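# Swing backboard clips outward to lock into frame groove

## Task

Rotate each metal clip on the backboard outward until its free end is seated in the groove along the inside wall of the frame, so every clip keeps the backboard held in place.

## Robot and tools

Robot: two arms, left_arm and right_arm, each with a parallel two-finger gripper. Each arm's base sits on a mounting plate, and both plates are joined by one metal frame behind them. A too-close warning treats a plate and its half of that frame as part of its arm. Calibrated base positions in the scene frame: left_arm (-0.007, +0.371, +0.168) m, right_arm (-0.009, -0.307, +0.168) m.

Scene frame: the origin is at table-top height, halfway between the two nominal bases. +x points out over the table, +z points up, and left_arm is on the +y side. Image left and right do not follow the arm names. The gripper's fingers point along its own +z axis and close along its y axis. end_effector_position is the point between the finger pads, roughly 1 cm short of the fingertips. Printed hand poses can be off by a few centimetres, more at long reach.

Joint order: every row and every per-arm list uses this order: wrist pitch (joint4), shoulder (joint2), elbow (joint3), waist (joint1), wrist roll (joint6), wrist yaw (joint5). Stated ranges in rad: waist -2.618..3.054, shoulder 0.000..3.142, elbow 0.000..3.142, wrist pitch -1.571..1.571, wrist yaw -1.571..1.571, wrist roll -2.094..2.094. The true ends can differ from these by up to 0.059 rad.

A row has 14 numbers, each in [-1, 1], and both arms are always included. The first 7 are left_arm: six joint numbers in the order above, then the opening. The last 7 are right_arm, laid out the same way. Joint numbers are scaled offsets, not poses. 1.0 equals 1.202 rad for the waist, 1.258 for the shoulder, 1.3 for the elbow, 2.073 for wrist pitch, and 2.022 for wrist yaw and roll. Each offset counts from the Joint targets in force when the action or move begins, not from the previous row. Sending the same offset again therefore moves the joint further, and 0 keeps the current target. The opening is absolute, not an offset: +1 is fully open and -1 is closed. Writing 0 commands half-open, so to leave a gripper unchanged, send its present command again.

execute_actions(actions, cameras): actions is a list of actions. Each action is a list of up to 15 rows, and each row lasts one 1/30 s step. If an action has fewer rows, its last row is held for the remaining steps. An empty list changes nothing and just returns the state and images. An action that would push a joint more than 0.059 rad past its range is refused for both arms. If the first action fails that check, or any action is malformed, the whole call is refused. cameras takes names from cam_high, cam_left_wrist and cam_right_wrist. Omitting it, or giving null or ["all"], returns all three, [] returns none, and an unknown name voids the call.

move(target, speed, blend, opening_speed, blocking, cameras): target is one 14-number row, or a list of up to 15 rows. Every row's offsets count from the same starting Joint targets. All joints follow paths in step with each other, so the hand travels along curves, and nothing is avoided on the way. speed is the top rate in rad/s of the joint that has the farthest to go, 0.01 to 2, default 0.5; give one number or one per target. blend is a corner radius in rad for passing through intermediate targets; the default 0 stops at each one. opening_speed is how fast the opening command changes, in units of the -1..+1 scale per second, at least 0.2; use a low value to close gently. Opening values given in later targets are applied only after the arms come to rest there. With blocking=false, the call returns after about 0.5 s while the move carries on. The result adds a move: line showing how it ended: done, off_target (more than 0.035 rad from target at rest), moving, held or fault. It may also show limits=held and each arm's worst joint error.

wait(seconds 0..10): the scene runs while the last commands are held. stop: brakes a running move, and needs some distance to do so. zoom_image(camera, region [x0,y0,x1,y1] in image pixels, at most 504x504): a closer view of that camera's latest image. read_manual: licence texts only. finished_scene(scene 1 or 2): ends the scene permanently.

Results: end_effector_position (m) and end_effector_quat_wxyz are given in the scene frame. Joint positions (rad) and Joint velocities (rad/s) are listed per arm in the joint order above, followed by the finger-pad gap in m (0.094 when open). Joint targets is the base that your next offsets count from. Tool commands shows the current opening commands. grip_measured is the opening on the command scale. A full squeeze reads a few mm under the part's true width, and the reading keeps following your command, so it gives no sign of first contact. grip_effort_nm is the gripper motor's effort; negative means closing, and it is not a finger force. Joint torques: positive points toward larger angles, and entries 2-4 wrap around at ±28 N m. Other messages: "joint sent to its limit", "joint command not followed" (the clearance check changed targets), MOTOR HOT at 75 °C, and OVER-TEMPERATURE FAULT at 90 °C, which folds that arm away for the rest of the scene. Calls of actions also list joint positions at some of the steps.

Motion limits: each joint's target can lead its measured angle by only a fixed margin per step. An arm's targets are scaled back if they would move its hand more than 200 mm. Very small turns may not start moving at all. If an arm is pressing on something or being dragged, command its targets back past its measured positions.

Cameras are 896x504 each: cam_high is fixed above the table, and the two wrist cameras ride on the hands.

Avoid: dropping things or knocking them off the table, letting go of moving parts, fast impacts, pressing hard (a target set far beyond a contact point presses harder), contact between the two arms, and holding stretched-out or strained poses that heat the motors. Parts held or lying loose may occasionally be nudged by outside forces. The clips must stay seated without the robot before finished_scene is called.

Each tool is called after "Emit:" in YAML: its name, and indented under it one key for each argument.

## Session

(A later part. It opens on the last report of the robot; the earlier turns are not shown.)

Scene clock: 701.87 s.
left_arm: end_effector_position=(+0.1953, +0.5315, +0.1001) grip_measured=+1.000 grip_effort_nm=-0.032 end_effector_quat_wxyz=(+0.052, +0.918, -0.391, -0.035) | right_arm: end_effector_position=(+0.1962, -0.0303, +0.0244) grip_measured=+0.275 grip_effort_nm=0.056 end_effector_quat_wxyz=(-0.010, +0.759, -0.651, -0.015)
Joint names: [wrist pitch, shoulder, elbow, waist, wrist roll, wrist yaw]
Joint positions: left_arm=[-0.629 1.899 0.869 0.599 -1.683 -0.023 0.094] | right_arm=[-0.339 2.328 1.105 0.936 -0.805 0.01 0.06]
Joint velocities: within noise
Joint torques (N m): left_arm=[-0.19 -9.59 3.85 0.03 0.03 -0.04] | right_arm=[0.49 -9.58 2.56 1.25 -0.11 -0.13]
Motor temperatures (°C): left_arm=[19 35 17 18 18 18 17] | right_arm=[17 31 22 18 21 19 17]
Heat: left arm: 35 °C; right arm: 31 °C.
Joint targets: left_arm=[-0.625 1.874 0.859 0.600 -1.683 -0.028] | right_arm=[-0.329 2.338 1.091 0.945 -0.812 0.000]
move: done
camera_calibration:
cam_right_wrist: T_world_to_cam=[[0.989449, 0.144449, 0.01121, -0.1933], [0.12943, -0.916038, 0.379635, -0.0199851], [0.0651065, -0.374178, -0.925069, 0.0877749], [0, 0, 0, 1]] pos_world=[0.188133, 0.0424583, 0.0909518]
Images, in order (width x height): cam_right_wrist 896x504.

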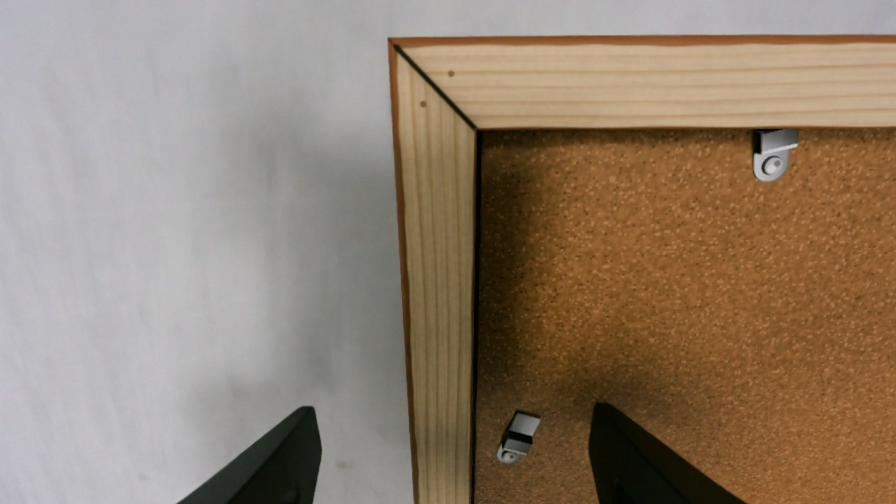

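Emit:
move:
  target: [0,0,0,0,0,0,1,0,0.012,0,0,0,0,0.277]
  speed: 0.2
  cameras: ["cam_right_wrist"]

Emit:
zoom_image:
  camera: "cam_right_wrist"
  region: [350, 300, 650, 504]

Scene clock: 707.90 s.
left_arm: end_effector_position=(+0.1953, +0.5315, +0.1001) grip_measured=+1.000 grip_effort_nm=-0.022 end_effector_quat_wxyz=(+0.052, +0.918, -0.391, -0.035) | right_arm: end_effector_position=(+0.1945, -0.0323, +0.0205) grip_measured=+0.275 grip_effort_nm=0.056 end_effector_quat_wxyz=(-0.005, +0.759, -0.650, -0.014)
Joint names: [wrist pitch, shoulder, elbow, waist, wrist roll, wrist yaw]
Joint positions: left_arm=[-0.629 1.899 0.869 0.599 -1.683 -0.023 0.094] | right_arm=[-0.337 2.341 1.105 0.936 -0.806 0.01 0.06]
Joint velocities: within noise
Joint torques (N m): left_arm=[-0.19 -9.72 3.78 0.03 0 -0.05] | right_arm=[0.47 -9.39 2.54 1.26 -0.1 -0.14]
Motor temperatures (°C): left_arm=[19 35 17 18 18 18 17] | right_arm=[17 31 22 18 21 19 17]
Heat: left arm: 35 °C; right arm: 31 °C.
Joint targets: left_arm=[-0.625 1.874 0.859 0.600 -1.683 -0.028] | right_arm=[-0.329 2.353 1.091 0.945 -0.812 0.000]
move: done
camera_calibration:
cam_right_wrist: T_world_to_cam=[[0.989385, 0.145259, 0.00413726, -0.191066], [0.132419, -0.912922, 0.386055, -0.0207271], [0.0598551, -0.381409, -0.922466, 0.0842037], [0, 0, 0, 1]] pos_world=[0.186742, 0.0409479, 0.0864674]
Images, in order (width x height): cam_right_wrist 896x504.

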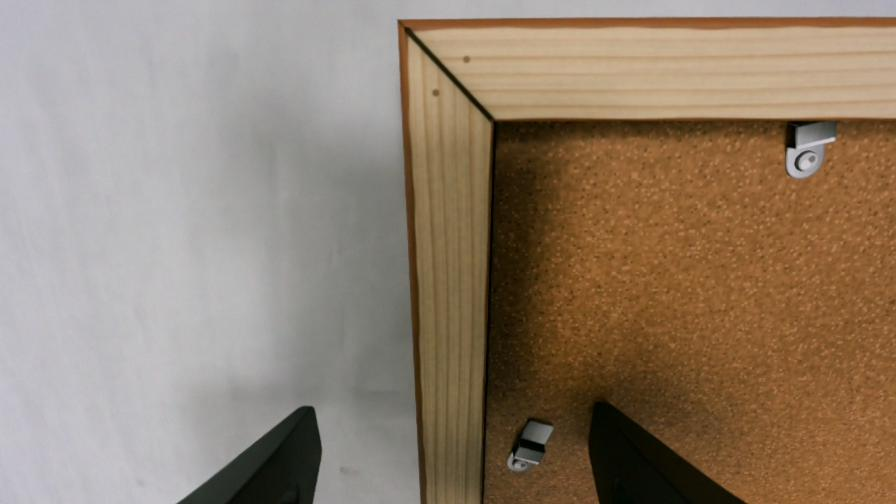

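Scaled by 1.680.

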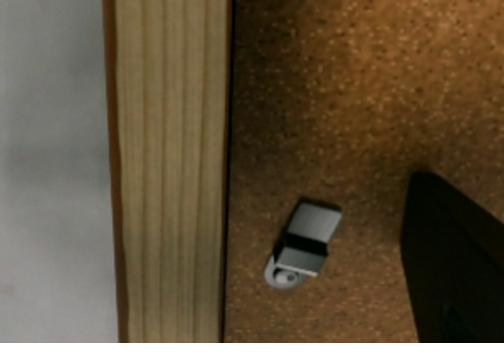

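Emit:
move:
  target:
    - [0,0,0,0,0,0,1,0,-0.015,0,-0.0175,0,0,0.277]
    - [0,0,0,0,0,0,1,0,0.004,0,-0.0175,0,0,0.277]
    - [0,0,0,0,0,0,1,0,0.004,0,-0.0175,0,0,-0.1]
    - [0,0,0,0,0,0,1,0,0.004,0,-0.0175,0,0,-0.35]
  speed: 0.2
  opening_speed: 0.3
  cameras: ["cam_right_wrist"]

Emit:
zoom_image:
  camera: "cam_right_wrist"
  region: [350, 300, 650, 504]

Scene clock: 720.87 s.
left_arm: end_effector_position=(+0.1953, +0.5315, +0.1001) grip_measured=+1.000 grip_effort_nm=-0.027 end_effector_quat_wxyz=(+0.052, +0.918, -0.391, -0.035) | right_arm: end_effector_position=(+0.1994, -0.0319, +0.0202) grip_measured=-0.348 grip_effort_nm=-0.164 end_effector_quat_wxyz=(-0.012, +0.757, -0.653, -0.011)
Joint names: [wrist pitch, shoulder, elbow, waist, wrist roll, wrist yaw]
Joint positions: left_arm=[-0.629 1.899 0.869 0.599 -1.683 -0.023 0.094] | right_arm=[-0.322 2.341 1.105 0.929 -0.806 0.017 0.031]
Joint velocities: within noise
Joint torques (N m): left_arm=[-0.17 -9.77 3.69 0.01 0.04 -0.04] | right_arm=[0.34 -9.02 2.55 0.02 -0.1 -0.2]
Motor temperatures (°C): left_arm=[19 35 17 18 18 18 17] | right_arm=[17 30 22 18 21 19 17]
Heat: left arm: 35 °C; right arm: 30 °C.
Joint targets: left_arm=[-0.625 1.874 0.859 0.600 -1.683 -0.028] | right_arm=[-0.329 2.358 1.091 0.924 -0.812 0.000]
move: done
camera_calibration:
cam_right_wrist: T_world_to_cam=[[0.99035, 0.137386, 0.0182183, -0.196749], [0.120124, -0.916515, 0.381536, -0.0183932], [0.0691149, -0.375666, -0.924174, 0.0821752], [0, 0, 0, 1]] pos_world=[0.19138, 0.0410432, 0.0865463]
Images, in order (width x height): cam_right_wrist 896x504.

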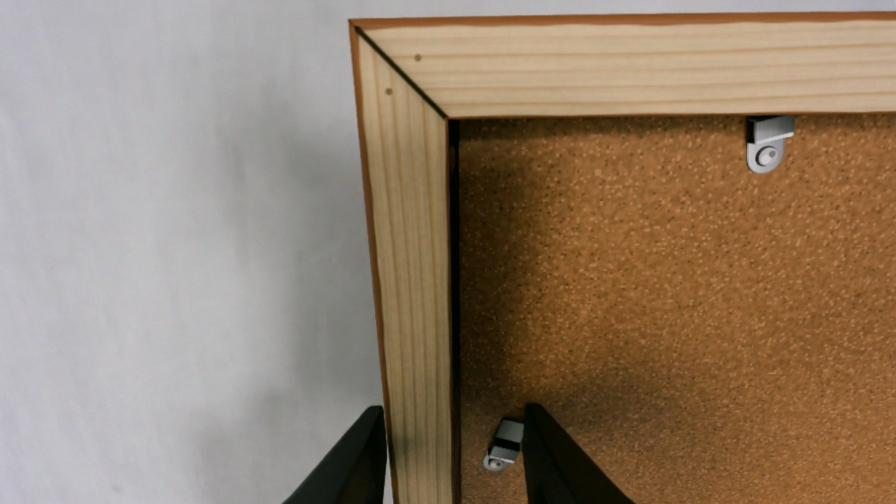

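Scaled by 1.680.

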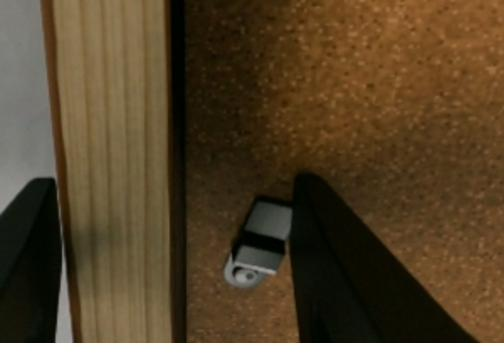

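Emit:
move:
  target:
    - [0,0,0,0,0,0,1,0,0,0,0,0,0,-0.55]
    - [0,0,0,0,0,0,1,0,0,0,0,0,0,-0.7]
  speed: 0.2
  opening_speed: 0.25
  cameras: ["cam_right_wrist"]

Emit:
zoom_image:
  camera: "cam_right_wrist"
  region: [350, 300, 650, 504]

Emit:
move:
  target:
    - [0,0,0,0,0,0,1,0,-0.008,0,0,0,0,-0.5]
    - [0,0,0,0,0,0,1,0,-0.008,0,0,0,0,0.277]
    - [0,0,0,0,0,0,1,0,-0.1,0,0,0,0,0.277]
  speed: 0.3
  opening_speed: 0.5
  cameras: ["cam_right_wrist"]

Emit:
zoom_image:
  camera: "cam_right_wrist"
  region: [350, 300, 650, 504]

Scene clock: 731.50 s.
left_arm: end_effector_position=(+0.1953, +0.5315, +0.1001) grip_measured=+1.000 grip_effort_nm=-0.037 end_effector_quat_wxyz=(+0.052, +0.918, -0.391, -0.035) | right_arm: end_effector_position=(+0.1953, -0.0320, +0.0202) grip_measured=-0.697 grip_effort_nm=-0.208 end_effector_quat_wxyz=(-0.006, +0.758, -0.651, -0.020)
Joint names: [wrist pitch, shoulder, elbow, waist, wrist roll, wrist yaw]
Joint positions: left_arm=[-0.629 1.899 0.869 0.599 -1.683 -0.023 0.094] | right_arm=[-0.333 2.341 1.105 0.929 -0.81 -0.001 0.014]
Joint velocities: within noise
Joint torques (N m): left_arm=[-0.19 -9.69 3.71 -0.03 0 -0.06] | right_arm=[0.43 -9.01 2.52 0.03 -0.07 -0.03]
Motor temperatures (°C): left_arm=[19 35 17 18 18 18 17] | right_arm=[17 30 22 18 21 19 17]
Heat: left arm: 35 °C; right arm: 30 °C.
Joint targets: left_arm=[-0.625 1.874 0.859 0.600 -1.683 -0.028] | right_arm=[-0.329 2.358 1.091 0.924 -0.812 0.000]
move: done
camera_calibration:
cam_right_wrist: T_world_to_cam=[[0.98983, 0.142248, -0.00151302, -0.192009], [0.132327, -0.916784, 0.376823, -0.0203869], [0.0522154, -0.373191, -0.926284, 0.0858549], [0, 0, 0, 1]] pos_world=[0.188271, 0.0406629, 0.0869177]
Images, in order (width x height): cam_right_wrist 896x504.

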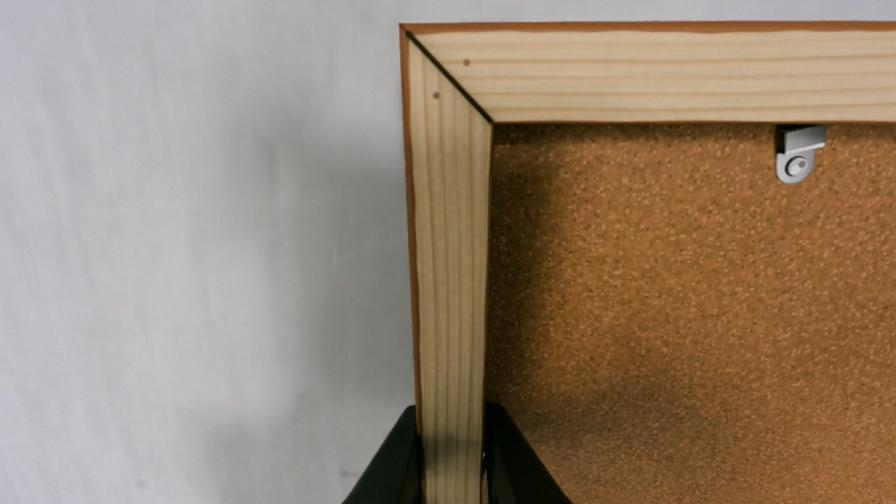

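Scaled by 1.680.

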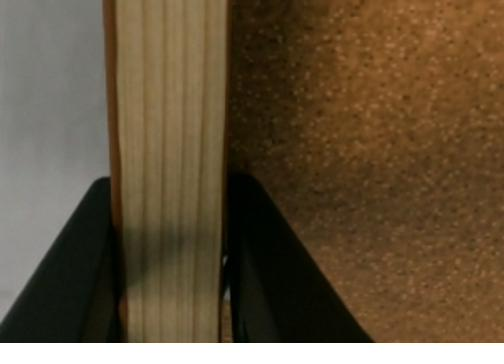

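Scene clock: 735.27 s.
left_arm: end_effector_position=(+0.1953, +0.5315, +0.1001) grip_measured=+1.000 grip_effort_nm=-0.032 end_effector_quat_wxyz=(+0.052, +0.918, -0.391, -0.035) | right_arm: end_effector_position=(+0.2082, -0.0171, +0.0481) grip_measured=+0.275 grip_effort_nm=0.061 end_effector_quat_wxyz=(-0.047, +0.757, -0.651, -0.022)
Joint names: [wrist pitch, shoulder, elbow, waist, wrist roll, wrist yaw]
Joint positions: left_arm=[-0.629 1.899 0.869 0.599 -1.683 -0.023 0.094] | right_arm=[-0.33 2.255 1.098 0.929 -0.81 -0.001 0.06]
Joint velocities: within noise
Joint torques (N m): left_arm=[-0.23 -9.68 3.82 0.12 0.05 -0.07] | right_arm=[0.58 -12.56 3.4 0.03 -0.04 -0.04]
Motor temperatures (°C): left_arm=[19 35 17 18 18 18 17] | right_arm=[17 30 22 18 21 19 17]
Heat: left arm: 35 °C; right arm: 30 °C.
Joint targets: left_arm=[-0.625 1.874 0.859 0.600 -1.683 -0.028] | right_arm=[-0.329 2.232 1.091 0.924 -0.812 0.000]
move: done
camera_calibration:
cam_right_wrist: T_world_to_cam=[[0.98886, 0.137312, 0.0574655, -0.209491], [0.111834, -0.940125, 0.32196, -0.0124063], [0.0982336, -0.311947, -0.945008, 0.109], [0, 0, 0, 1]] pos_world=[0.197837, 0.0511044, 0.119039]
Images, in order (width x height): cam_right_wrist 896x504.

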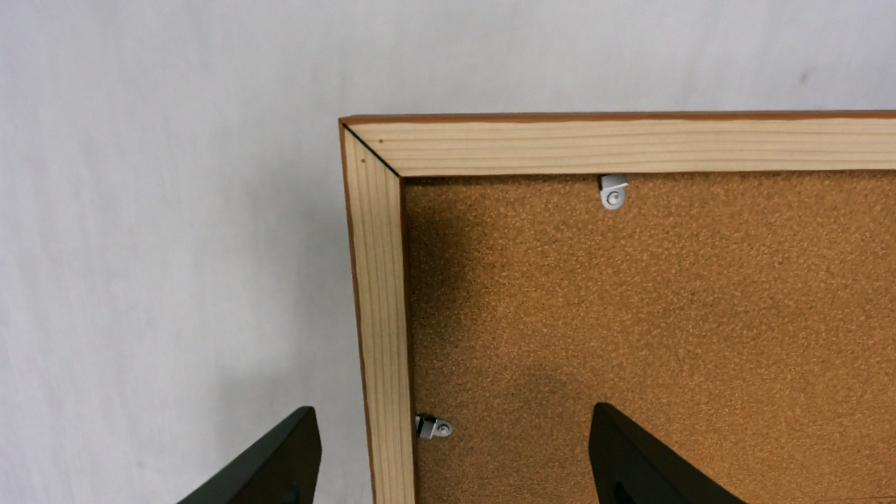

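Scaled by 1.680.

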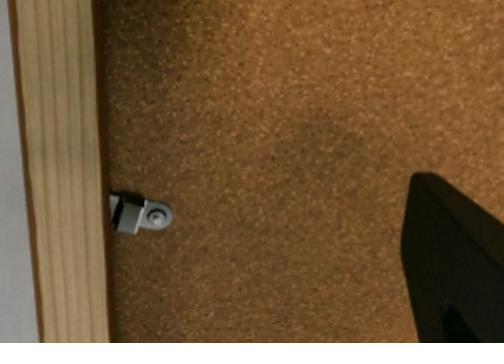

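Emit:
move:
  target:
    - [0,0,0,0,0,0,1,0,0,0.15,0,0,0,0.277]
    - [0,0,0,0,0,0,1,-0.4216,0.0668,0.6585,-0.2188,0.723,0.003,0.277]
  speed: 0.9
  blend: 0.1
  cameras: ["cam_right_wrist"]

Scene clock: 743.93 s.
left_arm: end_effector_position=(+0.1953, +0.5315, +0.1001) grip_measured=+1.000 grip_effort_nm=-0.017 end_effector_quat_wxyz=(+0.052, +0.918, -0.391, -0.035) | right_arm: end_effector_position=(+0.3450, -0.0404, +0.1981) grip_measured=+0.275 grip_effort_nm=0.056 end_effector_quat_wxyz=(-0.016, -0.002, +1.000, +0.014)
Joint names: [wrist pitch, shoulder, elbow, waist, wrist roll, wrist yaw]
Joint positions: left_arm=[-0.629 1.899 0.869 0.599 -1.683 -0.023 0.094] | right_arm=[-1.194 2.304 1.917 0.663 0.642 -0.001 0.06]
Joint velocities: within noise
Joint torques (N m): left_arm=[-0.17 -9.76 3.74 -0.09 0.03 -0.06] | right_arm=[0.26 -11.67 7.6 0.38 0.04 0.03]
Motor temperatures (°C): left_arm=[19 35 17 18 18 18 17] | right_arm=[17 31 22 18 21 19 17]
Heat: left arm: 35 °C; right arm: 31 °C.
Joint targets: left_arm=[-0.625 1.874 0.859 0.600 -1.683 -0.028] | right_arm=[-1.203 2.316 1.947 0.661 0.650 0.006]
move: done; blend cut to 0.0975 rad at target 1
camera_calibration:
cam_right_wrist: T_world_to_cam=[[-0.00408644, -0.999921, -0.0118624, -0.039904], [-0.898055, -0.00154832, 0.43988, 0.265099], [-0.439863, 0.0124507, -0.897978, 0.4195], [0, 0, 0, 1]] pos_world=[0.422433, -0.0447134, 0.259617]
Images, in order (width x height): cam_right_wrist 896x504.

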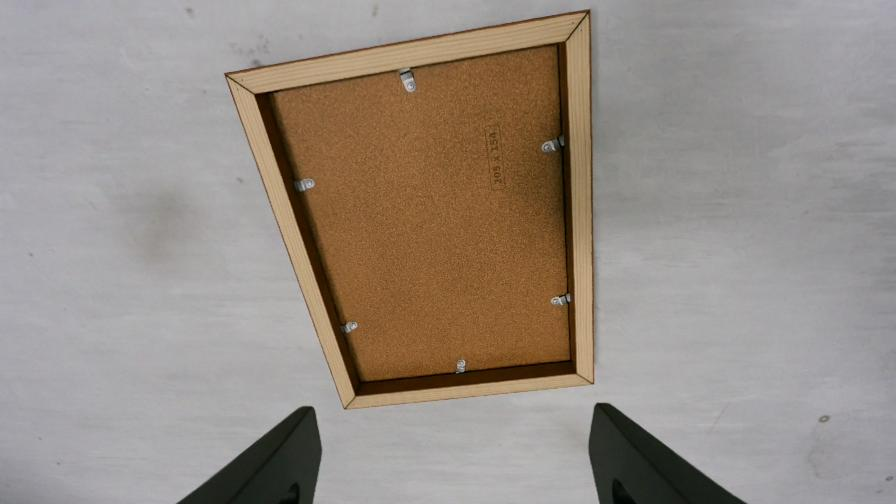

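Emit:
zoom_image:
  camera: "cam_right_wrist"
  region: [380, 55, 440, 100]

Emit:
zoom_image:
  camera: "cam_right_wrist"
  region: [280, 165, 340, 210]

Emit:
zoom_image:
  camera: "cam_right_wrist"
  region: [320, 305, 380, 350]

Emit:
zoom_image:
  camera: "cam_right_wrist"
  region: [430, 345, 490, 390]

Emit:
zoom_image:
  camera: "cam_right_wrist"
  region: [530, 278, 590, 323]

Emit:
zoom_image:
  camera: "cam_right_wrist"
  region: [525, 122, 585, 167]

Scaled by 8.400.

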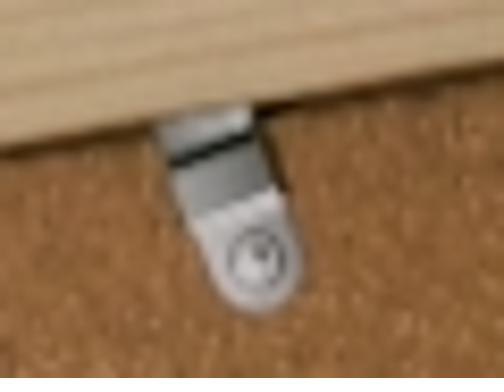

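Scaled by 8.400.

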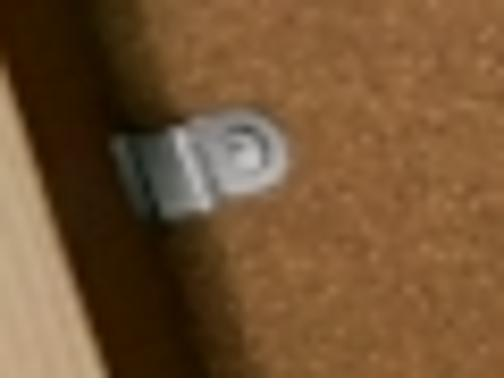

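Scaled by 8.400.

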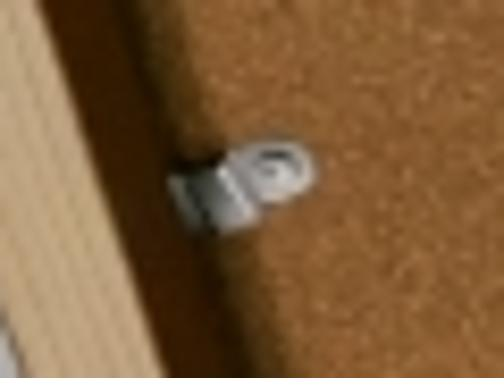

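Scaled by 8.400.

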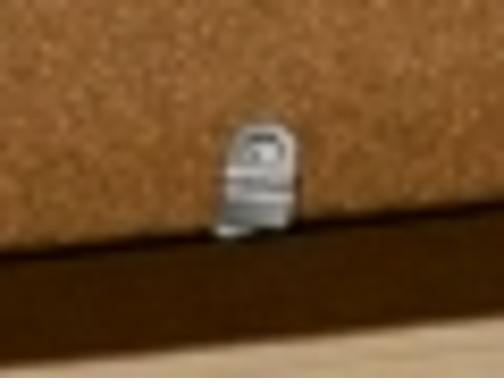

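Scaled by 8.400.

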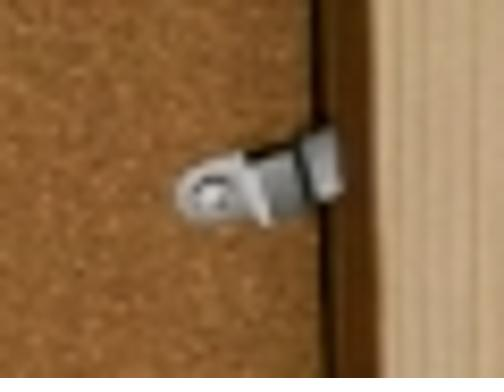

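Scaled by 8.400.

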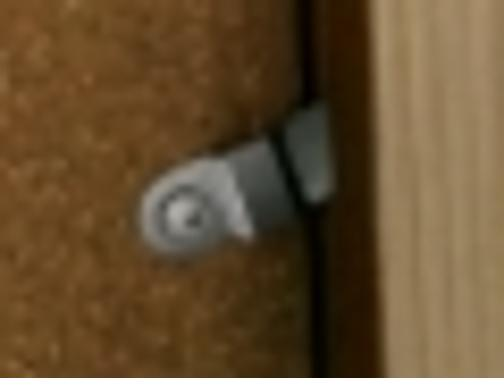

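Emit:
move:
  target:
    - [0,0,0,0,0,0,1,0.4216,-0.0445,-0.6569,0.2246,-0.726,-0.003,0.277]
    - [0,0,0,0,0,0,1,0.4216,0.0151,-0.6569,0.2246,-0.726,-0.003,0.277]
  speed: [0.9,0.25]
  cameras: ["cam_right_wrist"]

Emit:
zoom_image:
  camera: "cam_right_wrist"
  region: [350, 300, 650, 504]

Scene clock: 822.27 s.
left_arm: end_effector_position=(+0.1953, +0.5315, +0.1001) grip_measured=+1.000 grip_effort_nm=-0.027 end_effector_quat_wxyz=(+0.052, +0.918, -0.391, -0.035) | right_arm: end_effector_position=(+0.1968, -0.0323, +0.0241) grip_measured=+0.275 grip_effort_nm=0.056 end_effector_quat_wxyz=(-0.008, +0.757, -0.653, -0.020)
Joint names: [wrist pitch, shoulder, elbow, waist, wrist roll, wrist yaw]
Joint positions: left_arm=[-0.629 1.899 0.869 0.599 -1.683 -0.023 0.094] | right_arm=[-0.338 2.327 1.101 0.926 -0.81 -0.001 0.06]
Joint velocities: within noise
Joint torques (N m): left_arm=[-0.17 -9.76 3.67 -0.02 0.02 -0.03] | right_arm=[0.5 -9.76 3.02 0.96 -0.09 -0.04]
Motor temperatures (°C): left_arm=[19 35 17 18 18 18 17] | right_arm=[17 34 23 18 21 19 17]
Heat: left arm: 35 °C; right arm: 34 °C.
Joint targets: left_arm=[-0.625 1.874 0.859 0.600 -1.683 -0.028] | right_arm=[-0.329 2.335 1.093 0.931 -0.818 0.000]
move: done
camera_calibration:
cam_right_wrist: T_world_to_cam=[[0.990286, 0.139026, 0.00221158, -0.193699], [0.128151, -0.918764, 0.373431, -0.021462], [0.0539487, -0.36952, -0.927655, 0.0891119], [0, 0, 0, 1]] pos_world=[0.18976, 0.0401394, 0.0911081]
Images, in order (width x height): cam_right_wrist 896x504.

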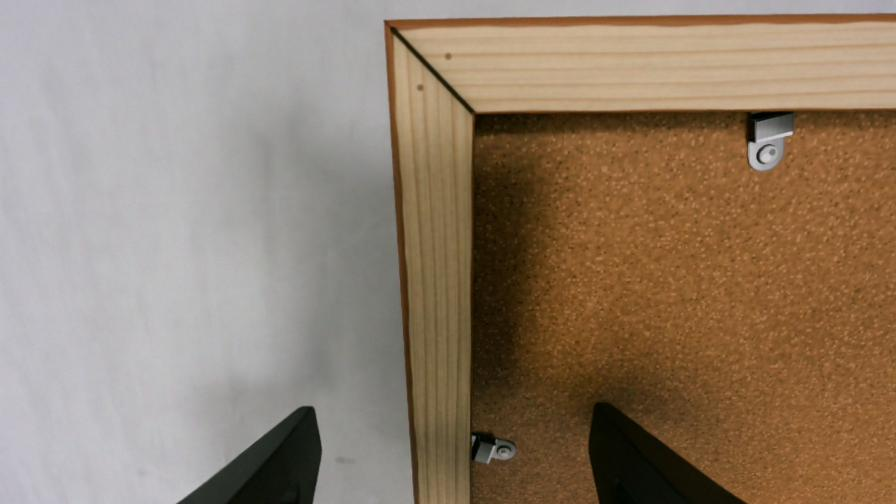

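Scaled by 1.680.

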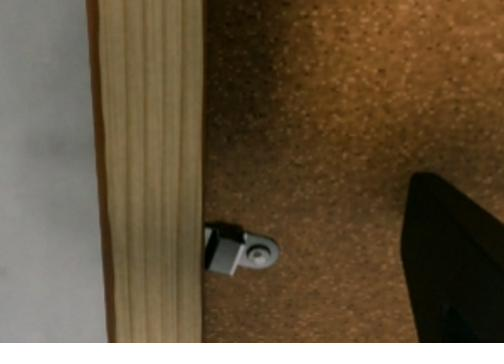

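Emit:
move:
  target:
    - [0,0,0,0,0,0,1,0,0.0145,0,0,0,0,0.277]
    - [0,0,0,0,0,0,1,0,0.0145,0,0,0,0,-0.4]
  speed: 0.2
  opening_speed: 0.3
  cameras: ["cam_right_wrist"]

Emit:
zoom_image:
  camera: "cam_right_wrist"
  region: [350, 300, 650, 504]

Scene clock: 830.17 s.
left_arm: end_effector_position=(+0.1953, +0.5315, +0.1001) grip_measured=+1.000 grip_effort_nm=-0.027 end_effector_quat_wxyz=(+0.052, +0.918, -0.391, -0.035) | right_arm: end_effector_position=(+0.1955, -0.0340, +0.0205) grip_measured=-0.398 grip_effort_nm=-0.159 end_effector_quat_wxyz=(-0.004, +0.758, -0.652, -0.019)
Joint names: [wrist pitch, shoulder, elbow, waist, wrist roll, wrist yaw]
Joint positions: left_arm=[-0.629 1.899 0.869 0.599 -1.683 -0.023 0.094] | right_arm=[-0.335 2.338 1.101 0.926 -0.812 0 0.028]
Joint velocities: within noise
Joint torques (N m): left_arm=[-0.2 -9.69 3.7 0.06 0 -0.06] | right_arm=[0.44 -9.06 2.93 0.99 -0.09 -0.04]
Motor temperatures (°C): left_arm=[19 35 17 18 18 18 17] | right_arm=[17 33 23 18 21 19 17]
Heat: left arm: 35 °C; right arm: 33 °C.
Joint targets: left_arm=[-0.625 1.874 0.859 0.600 -1.683 -0.028] | right_arm=[-0.329 2.354 1.093 0.931 -0.818 0.000]
move: done
camera_calibration:
cam_right_wrist: T_world_to_cam=[[0.989923, 0.141579, -0.00292759, -0.191868], [0.132113, -0.915893, 0.379059, -0.0223219], [0.0509856, -0.375626, -0.925368, 0.0855583], [0, 0, 0, 1]] pos_world=[0.188521, 0.0388579, 0.0870725]
Images, in order (width x height): cam_right_wrist 896x504.

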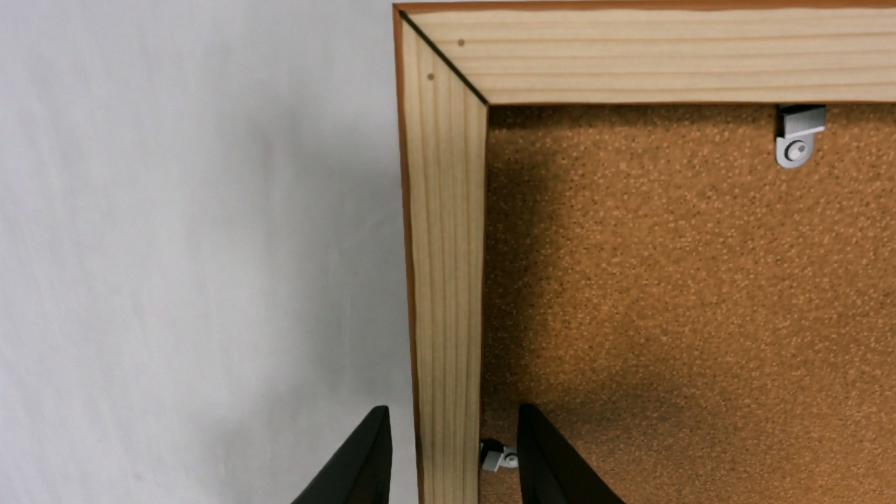

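Scaled by 1.680.

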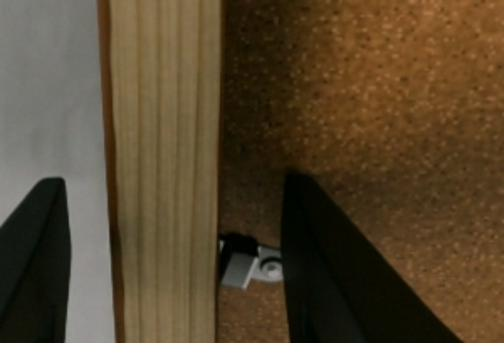

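Emit:
move:
  target:
    - [0,0,0,0,0,0,1,0,0,0,0,0,0,-0.57]
    - [0,0,0,0,0,0,1,0,0,0,0,0,0,-0.7]
  speed: 0.2
  opening_speed: 0.25
  cameras: ["cam_right_wrist"]

Emit:
zoom_image:
  camera: "cam_right_wrist"
  region: [350, 300, 650, 504]

Emit:
move:
  target:
    - [0,0,0,0,0,0,1,0,-0.008,0,0,0,0,-0.5]
    - [0,0,0,0,0,0,1,0,-0.008,0,0,0,0,0.277]
    - [0,0,0,0,0,0,1,0,-0.1,0,0,0,0,0.277]
  speed: 0.3
  opening_speed: 0.5
  cameras: ["cam_right_wrist"]

Emit:
zoom_image:
  camera: "cam_right_wrist"
  region: [380, 380, 500, 460]

Scene clock: 842.27 s.
left_arm: end_effector_position=(+0.1953, +0.5315, +0.1001) grip_measured=+1.000 grip_effort_nm=-0.027 end_effector_quat_wxyz=(+0.052, +0.918, -0.391, -0.035) | right_arm: end_effector_position=(+0.1960, -0.0343, +0.0200) grip_measured=-0.698 grip_effort_nm=-0.154 end_effector_quat_wxyz=(-0.005, +0.758, -0.652, -0.018)
Joint names: [wrist pitch, shoulder, elbow, waist, wrist roll, wrist yaw]
Joint positions: left_arm=[-0.629 1.899 0.869 0.599 -1.683 -0.023 0.094] | right_arm=[-0.332 2.34 1.101 0.926 -0.812 0.003 0.014]
Joint velocities: within noise
Joint torques (N m): left_arm=[-0.19 -9.66 3.78 0.09 0.05 -0.09] | right_arm=[0.43 -9.18 2.96 1.02 -0.09 -0.07]
Motor temperatures (°C): left_arm=[19 35 17 18 18 18 17] | right_arm=[17 32 23 18 21 19 17]
Heat: left arm: 35 °C; right arm: 32 °C.
Joint targets: left_arm=[-0.626 1.874 0.859 0.600 -1.683 -0.028] | right_arm=[-0.329 2.354 1.093 0.931 -0.818 0.000]
move: done
camera_calibration:
cam_right_wrist: T_world_to_cam=[[0.989937, 0.141511, 0.0000029361, -0.192461], [0.130844, -0.915329, 0.380858, -0.0221888], [0.0538982, -0.377025, -0.924634, 0.0843358], [0, 0, 0, 1]] pos_world=[0.188882, 0.0387219, 0.0864311]
Images, in order (width x height): cam_right_wrist 896x504.

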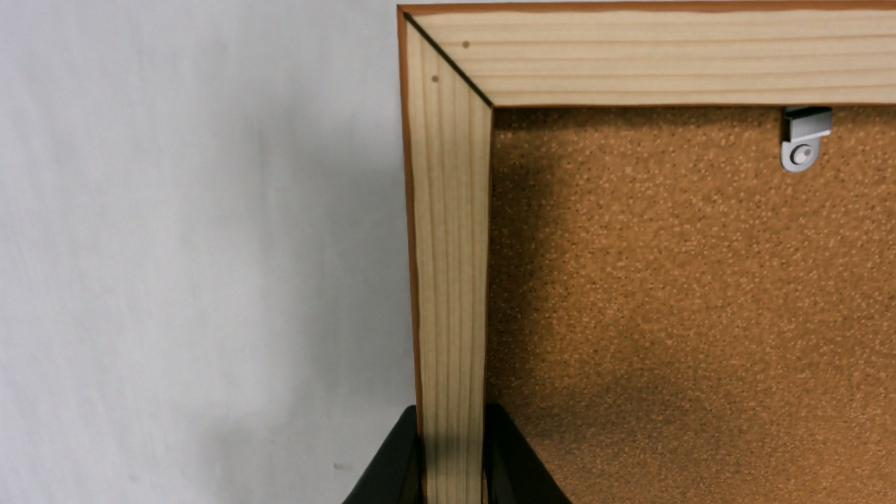

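Scaled by 1.680.

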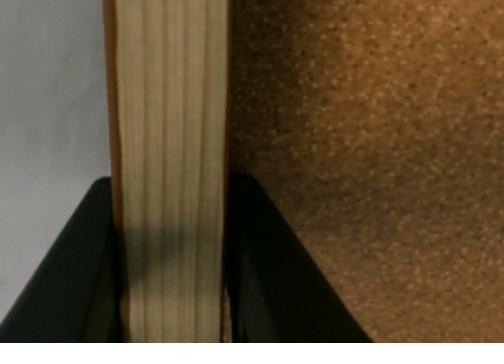

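Scene clock: 846.03 s.
left_arm: end_effector_position=(+0.1953, +0.5315, +0.1001) grip_measured=+1.000 grip_effort_nm=-0.027 end_effector_quat_wxyz=(+0.052, +0.918, -0.391, -0.035) | right_arm: end_effector_position=(+0.2111, -0.0167, +0.0500) grip_measured=+0.275 grip_effort_nm=0.061 end_effector_quat_wxyz=(-0.051, +0.757, -0.652, -0.020)
Joint names: [wrist pitch, shoulder, elbow, waist, wrist roll, wrist yaw]
Joint positions: left_arm=[-0.629 1.899 0.869 0.599 -1.683 -0.023 0.094] | right_arm=[-0.33 2.25 1.101 0.926 -0.812 0.003 0.06]
Joint velocities: within noise
Joint torques (N m): left_arm=[-0.19 -9.68 3.66 0.17 0.03 -0.04] | right_arm=[0.56 -12.6 3.48 0.91 -0.08 -0.07]
Motor temperatures (°C): left_arm=[19 35 17 18 18 18 17] | right_arm=[17 32 23 18 21 19 17]
Heat: left arm: 35 °C; right arm: 32 °C.
Joint targets: left_arm=[-0.626 1.874 0.859 0.600 -1.683 -0.028] | right_arm=[-0.329 2.228 1.093 0.931 -0.818 0.000]
move: done
camera_calibration:
cam_right_wrist: T_world_to_cam=[[0.988574, 0.135685, 0.0656627, -0.212975], [0.107876, -0.941076, 0.320528, -0.0121265], [0.105285, -0.309782, -0.944961, 0.109175], [0, 0, 0, 1]] pos_world=[0.200355, 0.051306, 0.121037]
Images, in order (width x height): cam_right_wrist 896x504.

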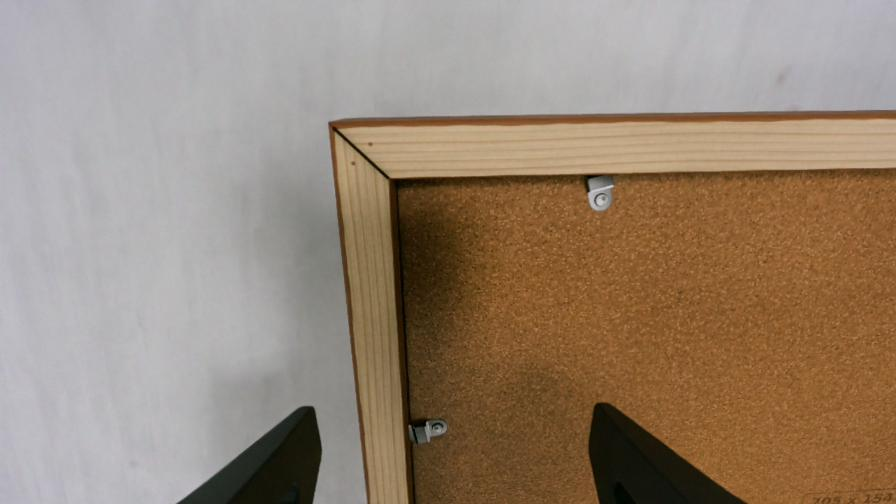

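Scaled by 4.200.

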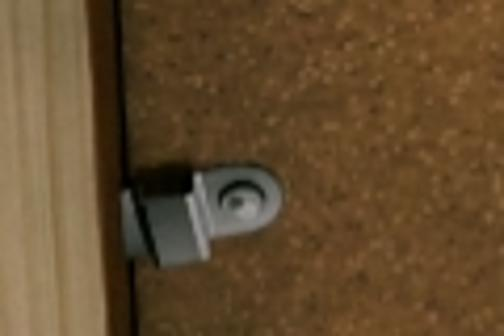

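Emit:
move:
  target:
    - [0,0,0,0,0,0,1,0,-0.0461,0,0,0,0,0.277]
    - [0,0,0,0,0,0,1,-0.0338,-0.0461,0.0362,-0.2995,0.6103,0,0.277]
    - [0,0,0,0,0,0,1,-0.0338,0.06,0.0138,-0.2995,0.6103,0,0.277]
  speed: [0.4,1.0,0.4]
  cameras: ["cam_right_wrist"]

Emit:
zoom_image:
  camera: "cam_right_wrist"
  region: [300, 300, 600, 504]

Scene clock: 861.83 s.
left_arm: end_effector_position=(+0.1953, +0.5315, +0.1001) grip_measured=+1.000 grip_effort_nm=-0.022 end_effector_quat_wxyz=(+0.052, +0.918, -0.391, -0.035) | right_arm: end_effector_position=(+0.2763, -0.1231, +0.0297) grip_measured=+0.275 grip_effort_nm=0.061 end_effector_quat_wxyz=(-0.016, -0.074, +0.997, +0.013)
Joint names: [wrist pitch, shoulder, elbow, waist, wrist roll, wrist yaw]
Joint positions: left_arm=[-0.629 1.899 0.869 0.599 -1.683 -0.023 0.094] | right_arm=[-0.399 2.302 1.115 0.573 0.408 0.003 0.06]
Joint velocities: within noise
Joint torques (N m): left_arm=[-0.2 -9.73 3.78 0.06 0.02 -0.08] | right_arm=[0.31 -10.32 3.3 0.32 0.05 -0.07]
Motor temperatures (°C): left_arm=[19 36 17 18 18 18 17] | right_arm=[17 32 23 18 21 19 17]
Heat: left arm: 36 °C; right arm: 32 °C.
Joint targets: left_arm=[-0.626 1.874 0.859 0.600 -1.683 -0.028] | right_arm=[-0.399 2.303 1.111 0.571 0.416 0.000]
move: done
camera_calibration:
cam_right_wrist: T_world_to_cam=[[0.139757, -0.99012, -0.0114545, -0.163378], [-0.889349, -0.130602, 0.43818, 0.259118], [-0.435346, -0.0510517, -0.898814, 0.229971], [0, 0, 0, 1]] pos_world=[0.353396, -0.116182, 0.0912902]
Images, in order (width x height): cam_right_wrist 896x504.

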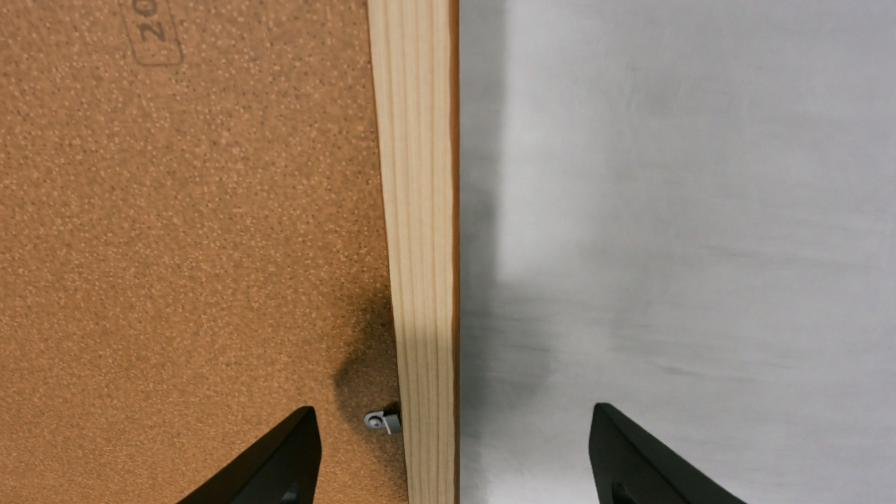

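Scaled by 1.680.

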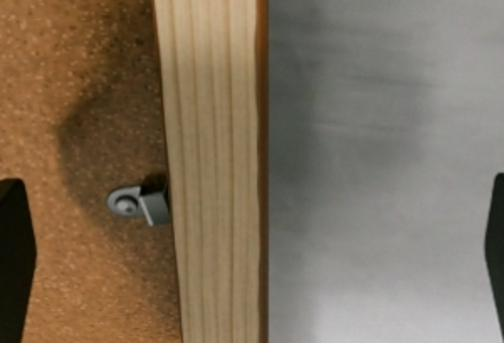

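Emit:
zoom_image:
  camera: "cam_right_wrist"
  region: [355, 395, 415, 440]

Scaled by 8.400.

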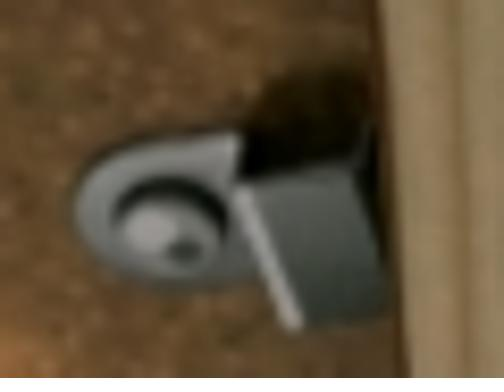

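Emit:
move:
  target:
    - [0,0,0,0,0,0,1,0.0198,0,0.03,0.0141,0,0,0.277]
    - [0,0,0,0,0,0,1,0.0198,0.0254,0.01,0.0141,0,0,0.277]
  speed: 0.2
  cameras: ["cam_right_wrist"]

Emit:
zoom_image:
  camera: "cam_right_wrist"
  region: [300, 300, 600, 504]

Scene clock: 884.37 s.
left_arm: end_effector_position=(+0.1953, +0.5315, +0.1001) grip_measured=+1.000 grip_effort_nm=-0.027 end_effector_quat_wxyz=(+0.052, +0.918, -0.391, -0.035) | right_arm: end_effector_position=(+0.2796, -0.1183, +0.0229) grip_measured=+0.275 grip_effort_nm=0.056 end_effector_quat_wxyz=(-0.009, -0.076, +0.997, +0.016)
Joint names: [wrist pitch, shoulder, elbow, waist, wrist roll, wrist yaw]
Joint positions: left_arm=[-0.629 1.899 0.869 0.599 -1.683 -0.023 0.094] | right_arm=[-0.367 2.326 1.124 0.579 0.409 0.003 0.06]
Joint velocities: within noise
Joint torques (N m): left_arm=[-0.21 -9.7 3.84 0.03 0.03 -0.05] | right_arm=[0.46 -9.76 3.58 1.31 0.03 -0.07]
Motor temperatures (°C): left_arm=[19 36 17 18 18 18 17] | right_arm=[17 30 22 18 21 19 17]
Heat: left arm: 36 °C; right arm: 30 °C.
Joint targets: left_arm=[-0.626 1.874 0.859 0.600 -1.683 -0.028] | right_arm=[-0.358 2.335 1.124 0.588 0.416 0.000]
move: done
camera_calibration:
cam_right_wrist: T_world_to_cam=[[0.14424, -0.989381, -0.0178599, -0.160154], [-0.894559, -0.13809, 0.425083, 0.266479], [-0.423035, -0.0453374, -0.904978, 0.222924], [0, 0, 0, 1]] pos_world=[0.355786, -0.111549, 0.0856058]
Images, in order (width x height): cam_right_wrist 896x504.

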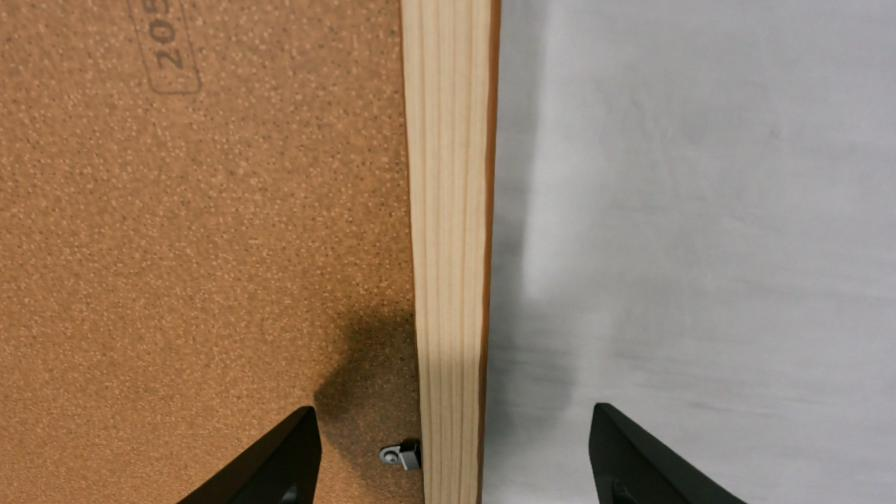

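Scaled by 1.680.

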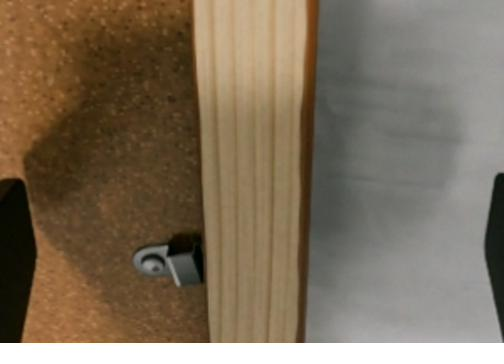

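Emit:
move:
  target:
    - [0,0,0,0,0,0,1,0,0.0125,0,0,0,0,0.277]
    - [0,0,0,0,0,0,1,0,0.0125,0,0,0,0,-0.4]
  speed: 0.2
  opening_speed: 0.3
  cameras: ["cam_right_wrist"]

Emit:
zoom_image:
  camera: "cam_right_wrist"
  region: [300, 300, 600, 504]

Emit:
move:
  target:
    - [0,0,0,0,0,0,1,0,0,0,0,0,0,-0.57]
    - [0,0,0,0,0,0,1,0,0,0,0,0,0,-0.7]
  speed: 0.2
  opening_speed: 0.25
  cameras: ["cam_right_wrist"]

Emit:
move:
  target:
    - [0,0,0,0,0,0,1,0,-0.008,0,0,0,0,-0.5]
    - [0,0,0,0,0,0,1,0,-0.008,0,0,0,0,0.277]
    - [0,0,0,0,0,0,1,0,-0.08,0,0,0,0,0.277]
  speed: 0.3
  opening_speed: 0.5
  cameras: ["cam_right_wrist"]

Emit:
zoom_image:
  camera: "cam_right_wrist"
  region: [380, 370, 500, 450]

Scene clock: 896.33 s.
left_arm: end_effector_position=(+0.1953, +0.5315, +0.1001) grip_measured=+1.000 grip_effort_nm=-0.027 end_effector_quat_wxyz=(+0.052, +0.918, -0.391, -0.035) | right_arm: end_effector_position=(+0.2770, -0.1181, +0.0192) grip_measured=-0.398 grip_effort_nm=-0.164 end_effector_quat_wxyz=(-0.014, -0.076, +0.997, +0.018)
Joint names: [wrist pitch, shoulder, elbow, waist, wrist roll, wrist yaw]
Joint positions: left_arm=[-0.629 1.899 0.869 0.599 -1.683 -0.023 0.094] | right_arm=[-0.363 2.338 1.124 0.579 0.41 -0.005 0.028]
Joint velocities: within noise
Joint torques (N m): left_arm=[-0.2 -9.57 3.74 0.02 -0.01 -0.03] | right_arm=[0.4 -9.39 3.48 1.31 0.04 0]
Motor temperatures (°C): left_arm=[19 36 17 18 18 18 17] | right_arm=[17 31 23 18 21 19 17]
Heat: left arm: 36 °C; right arm: 31 °C.
Joint targets: left_arm=[-0.626 1.874 0.859 0.600 -1.683 -0.028] | right_arm=[-0.358 2.351 1.124 0.588 0.416 0.000]
move: done
camera_calibration:
cam_right_wrist: T_world_to_cam=[[0.143548, -0.989405, -0.0217244, -0.159427], [-0.890097, -0.138673, 0.434162, 0.26427], [-0.432574, -0.0429862, -0.900573, 0.221372], [0, 0, 0, 1]] pos_world=[0.353871, -0.111575, 0.0811625]
Images, in order (width x height): cam_right_wrist 896x504.

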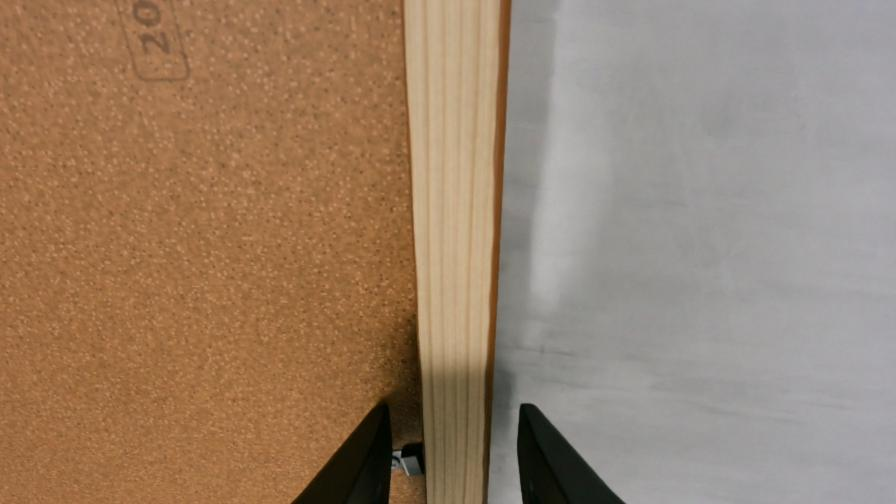

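Scaled by 1.680.

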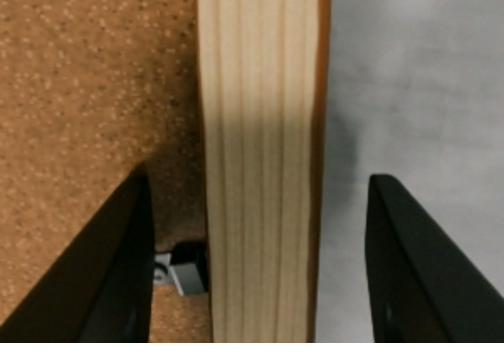

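Scene clock: 898.47 s.
left_arm: end_effector_position=(+0.1953, +0.5315, +0.1001) grip_measured=+1.000 grip_effort_nm=-0.027 end_effector_quat_wxyz=(+0.052, +0.918, -0.391, -0.035) | right_arm: end_effector_position=(+0.2770, -0.1171, +0.0193) grip_measured=-0.697 grip_effort_nm=-0.208 end_effector_quat_wxyz=(-0.013, -0.077, +0.997, +0.018)
Joint names: [wrist pitch, shoulder, elbow, waist, wrist roll, wrist yaw]
Joint positions: left_arm=[-0.629 1.899 0.869 0.599 -1.683 -0.023 0.094] | right_arm=[-0.361 2.338 1.124 0.582 0.412 -0.004 0.014]
Joint velocities: within noise
Joint torques (N m): left_arm=[-0.2 -9.73 3.78 0.05 0.02 -0.04] | right_arm=[0.39 -9.4 3.54 1.06 -0.01 -0.01]
Motor temperatures (°C): left_arm=[19 36 17 18 18 18 17] | right_arm=[17 31 23 18 21 19 17]
Heat: left arm: 36 °C; right arm: 31 °C.
Joint targets: left_arm=[-0.626 1.874 0.859 0.600 -1.683 -0.028] | right_arm=[-0.358 2.351 1.124 0.588 0.416 0.000]
move: done
camera_calibration:
cam_right_wrist: T_world_to_cam=[[0.144275, -0.989302, -0.0216091, -0.158618], [-0.891115, -0.139389, 0.431839, 0.264664], [-0.430231, -0.0430476, -0.901692, 0.220818], [0, 0, 0, 1]] pos_world=[0.353733, -0.110524, 0.08139]
Images, in order (width x height): cam_right_wrist 896x504.

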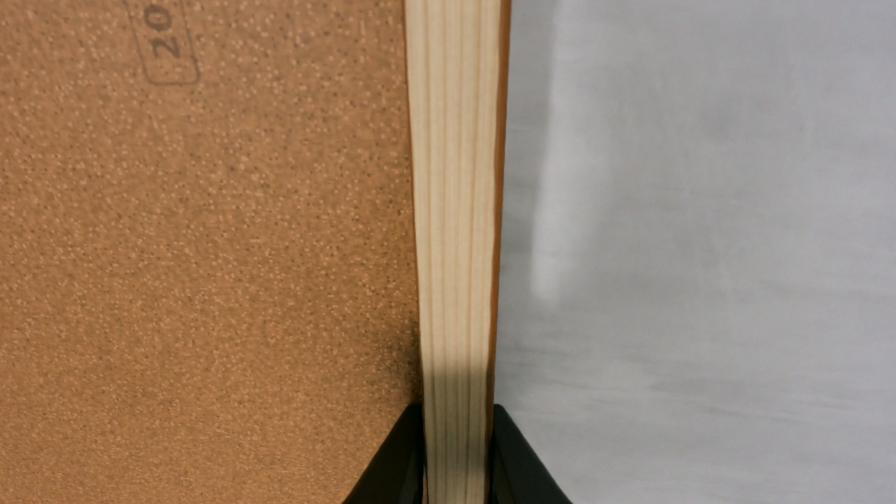

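Scene clock: 902.23 s.
left_arm: end_effector_position=(+0.1953, +0.5315, +0.1001) grip_measured=+1.000 grip_effort_nm=-0.027 end_effector_quat_wxyz=(+0.052, +0.918, -0.391, -0.035) | right_arm: end_effector_position=(+0.2914, -0.1094, +0.0401) grip_measured=+0.275 grip_effort_nm=0.056 end_effector_quat_wxyz=(+0.016, -0.076, +0.996, +0.032)
Joint names: [wrist pitch, shoulder, elbow, waist, wrist roll, wrist yaw]
Joint positions: left_arm=[-0.629 1.899 0.869 0.599 -1.683 -0.023 0.094] | right_arm=[-0.36 2.275 1.124 0.582 0.412 -0.002 0.06]
Joint velocities: within noise
Joint torques (N m): left_arm=[-0.2 -9.65 3.78 -0.01 0.03 -0.06] | right_arm=[0.49 -12.9 3.85 1.02 0.01 -0.02]
Motor temperatures (°C): left_arm=[19 36 17 18 18 18 17] | right_arm=[17 31 23 18 21 19 17]
Heat: left arm: 36 °C; right arm: 31 °C.
Joint targets: left_arm=[-0.626 1.874 0.859 0.600 -1.683 -0.028] | right_arm=[-0.358 2.250 1.124 0.588 0.416 0.000]
move: done
camera_calibration:
cam_right_wrist: T_world_to_cam=[[0.143559, -0.988586, -0.0456977, -0.151338], [-0.913546, -0.150135, 0.378012, 0.277082], [-0.380558, -0.0125199, -0.924672, 0.235922], [0, 0, 0, 1]] pos_world=[0.364635, -0.105057, 0.106494]
Images, in order (width x height): cam_right_wrist 896x504.

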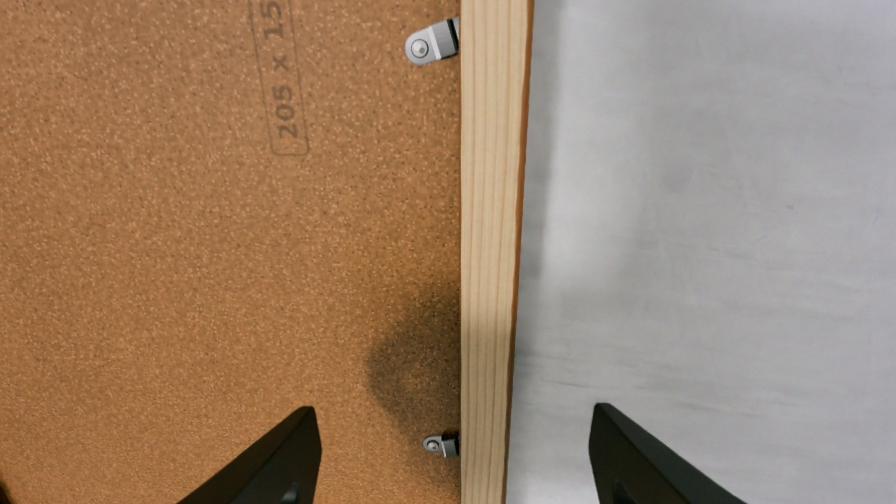

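Scaled by 4.200.

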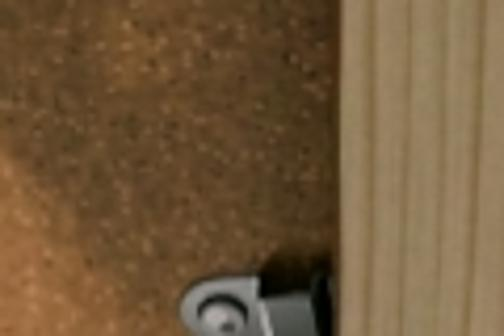

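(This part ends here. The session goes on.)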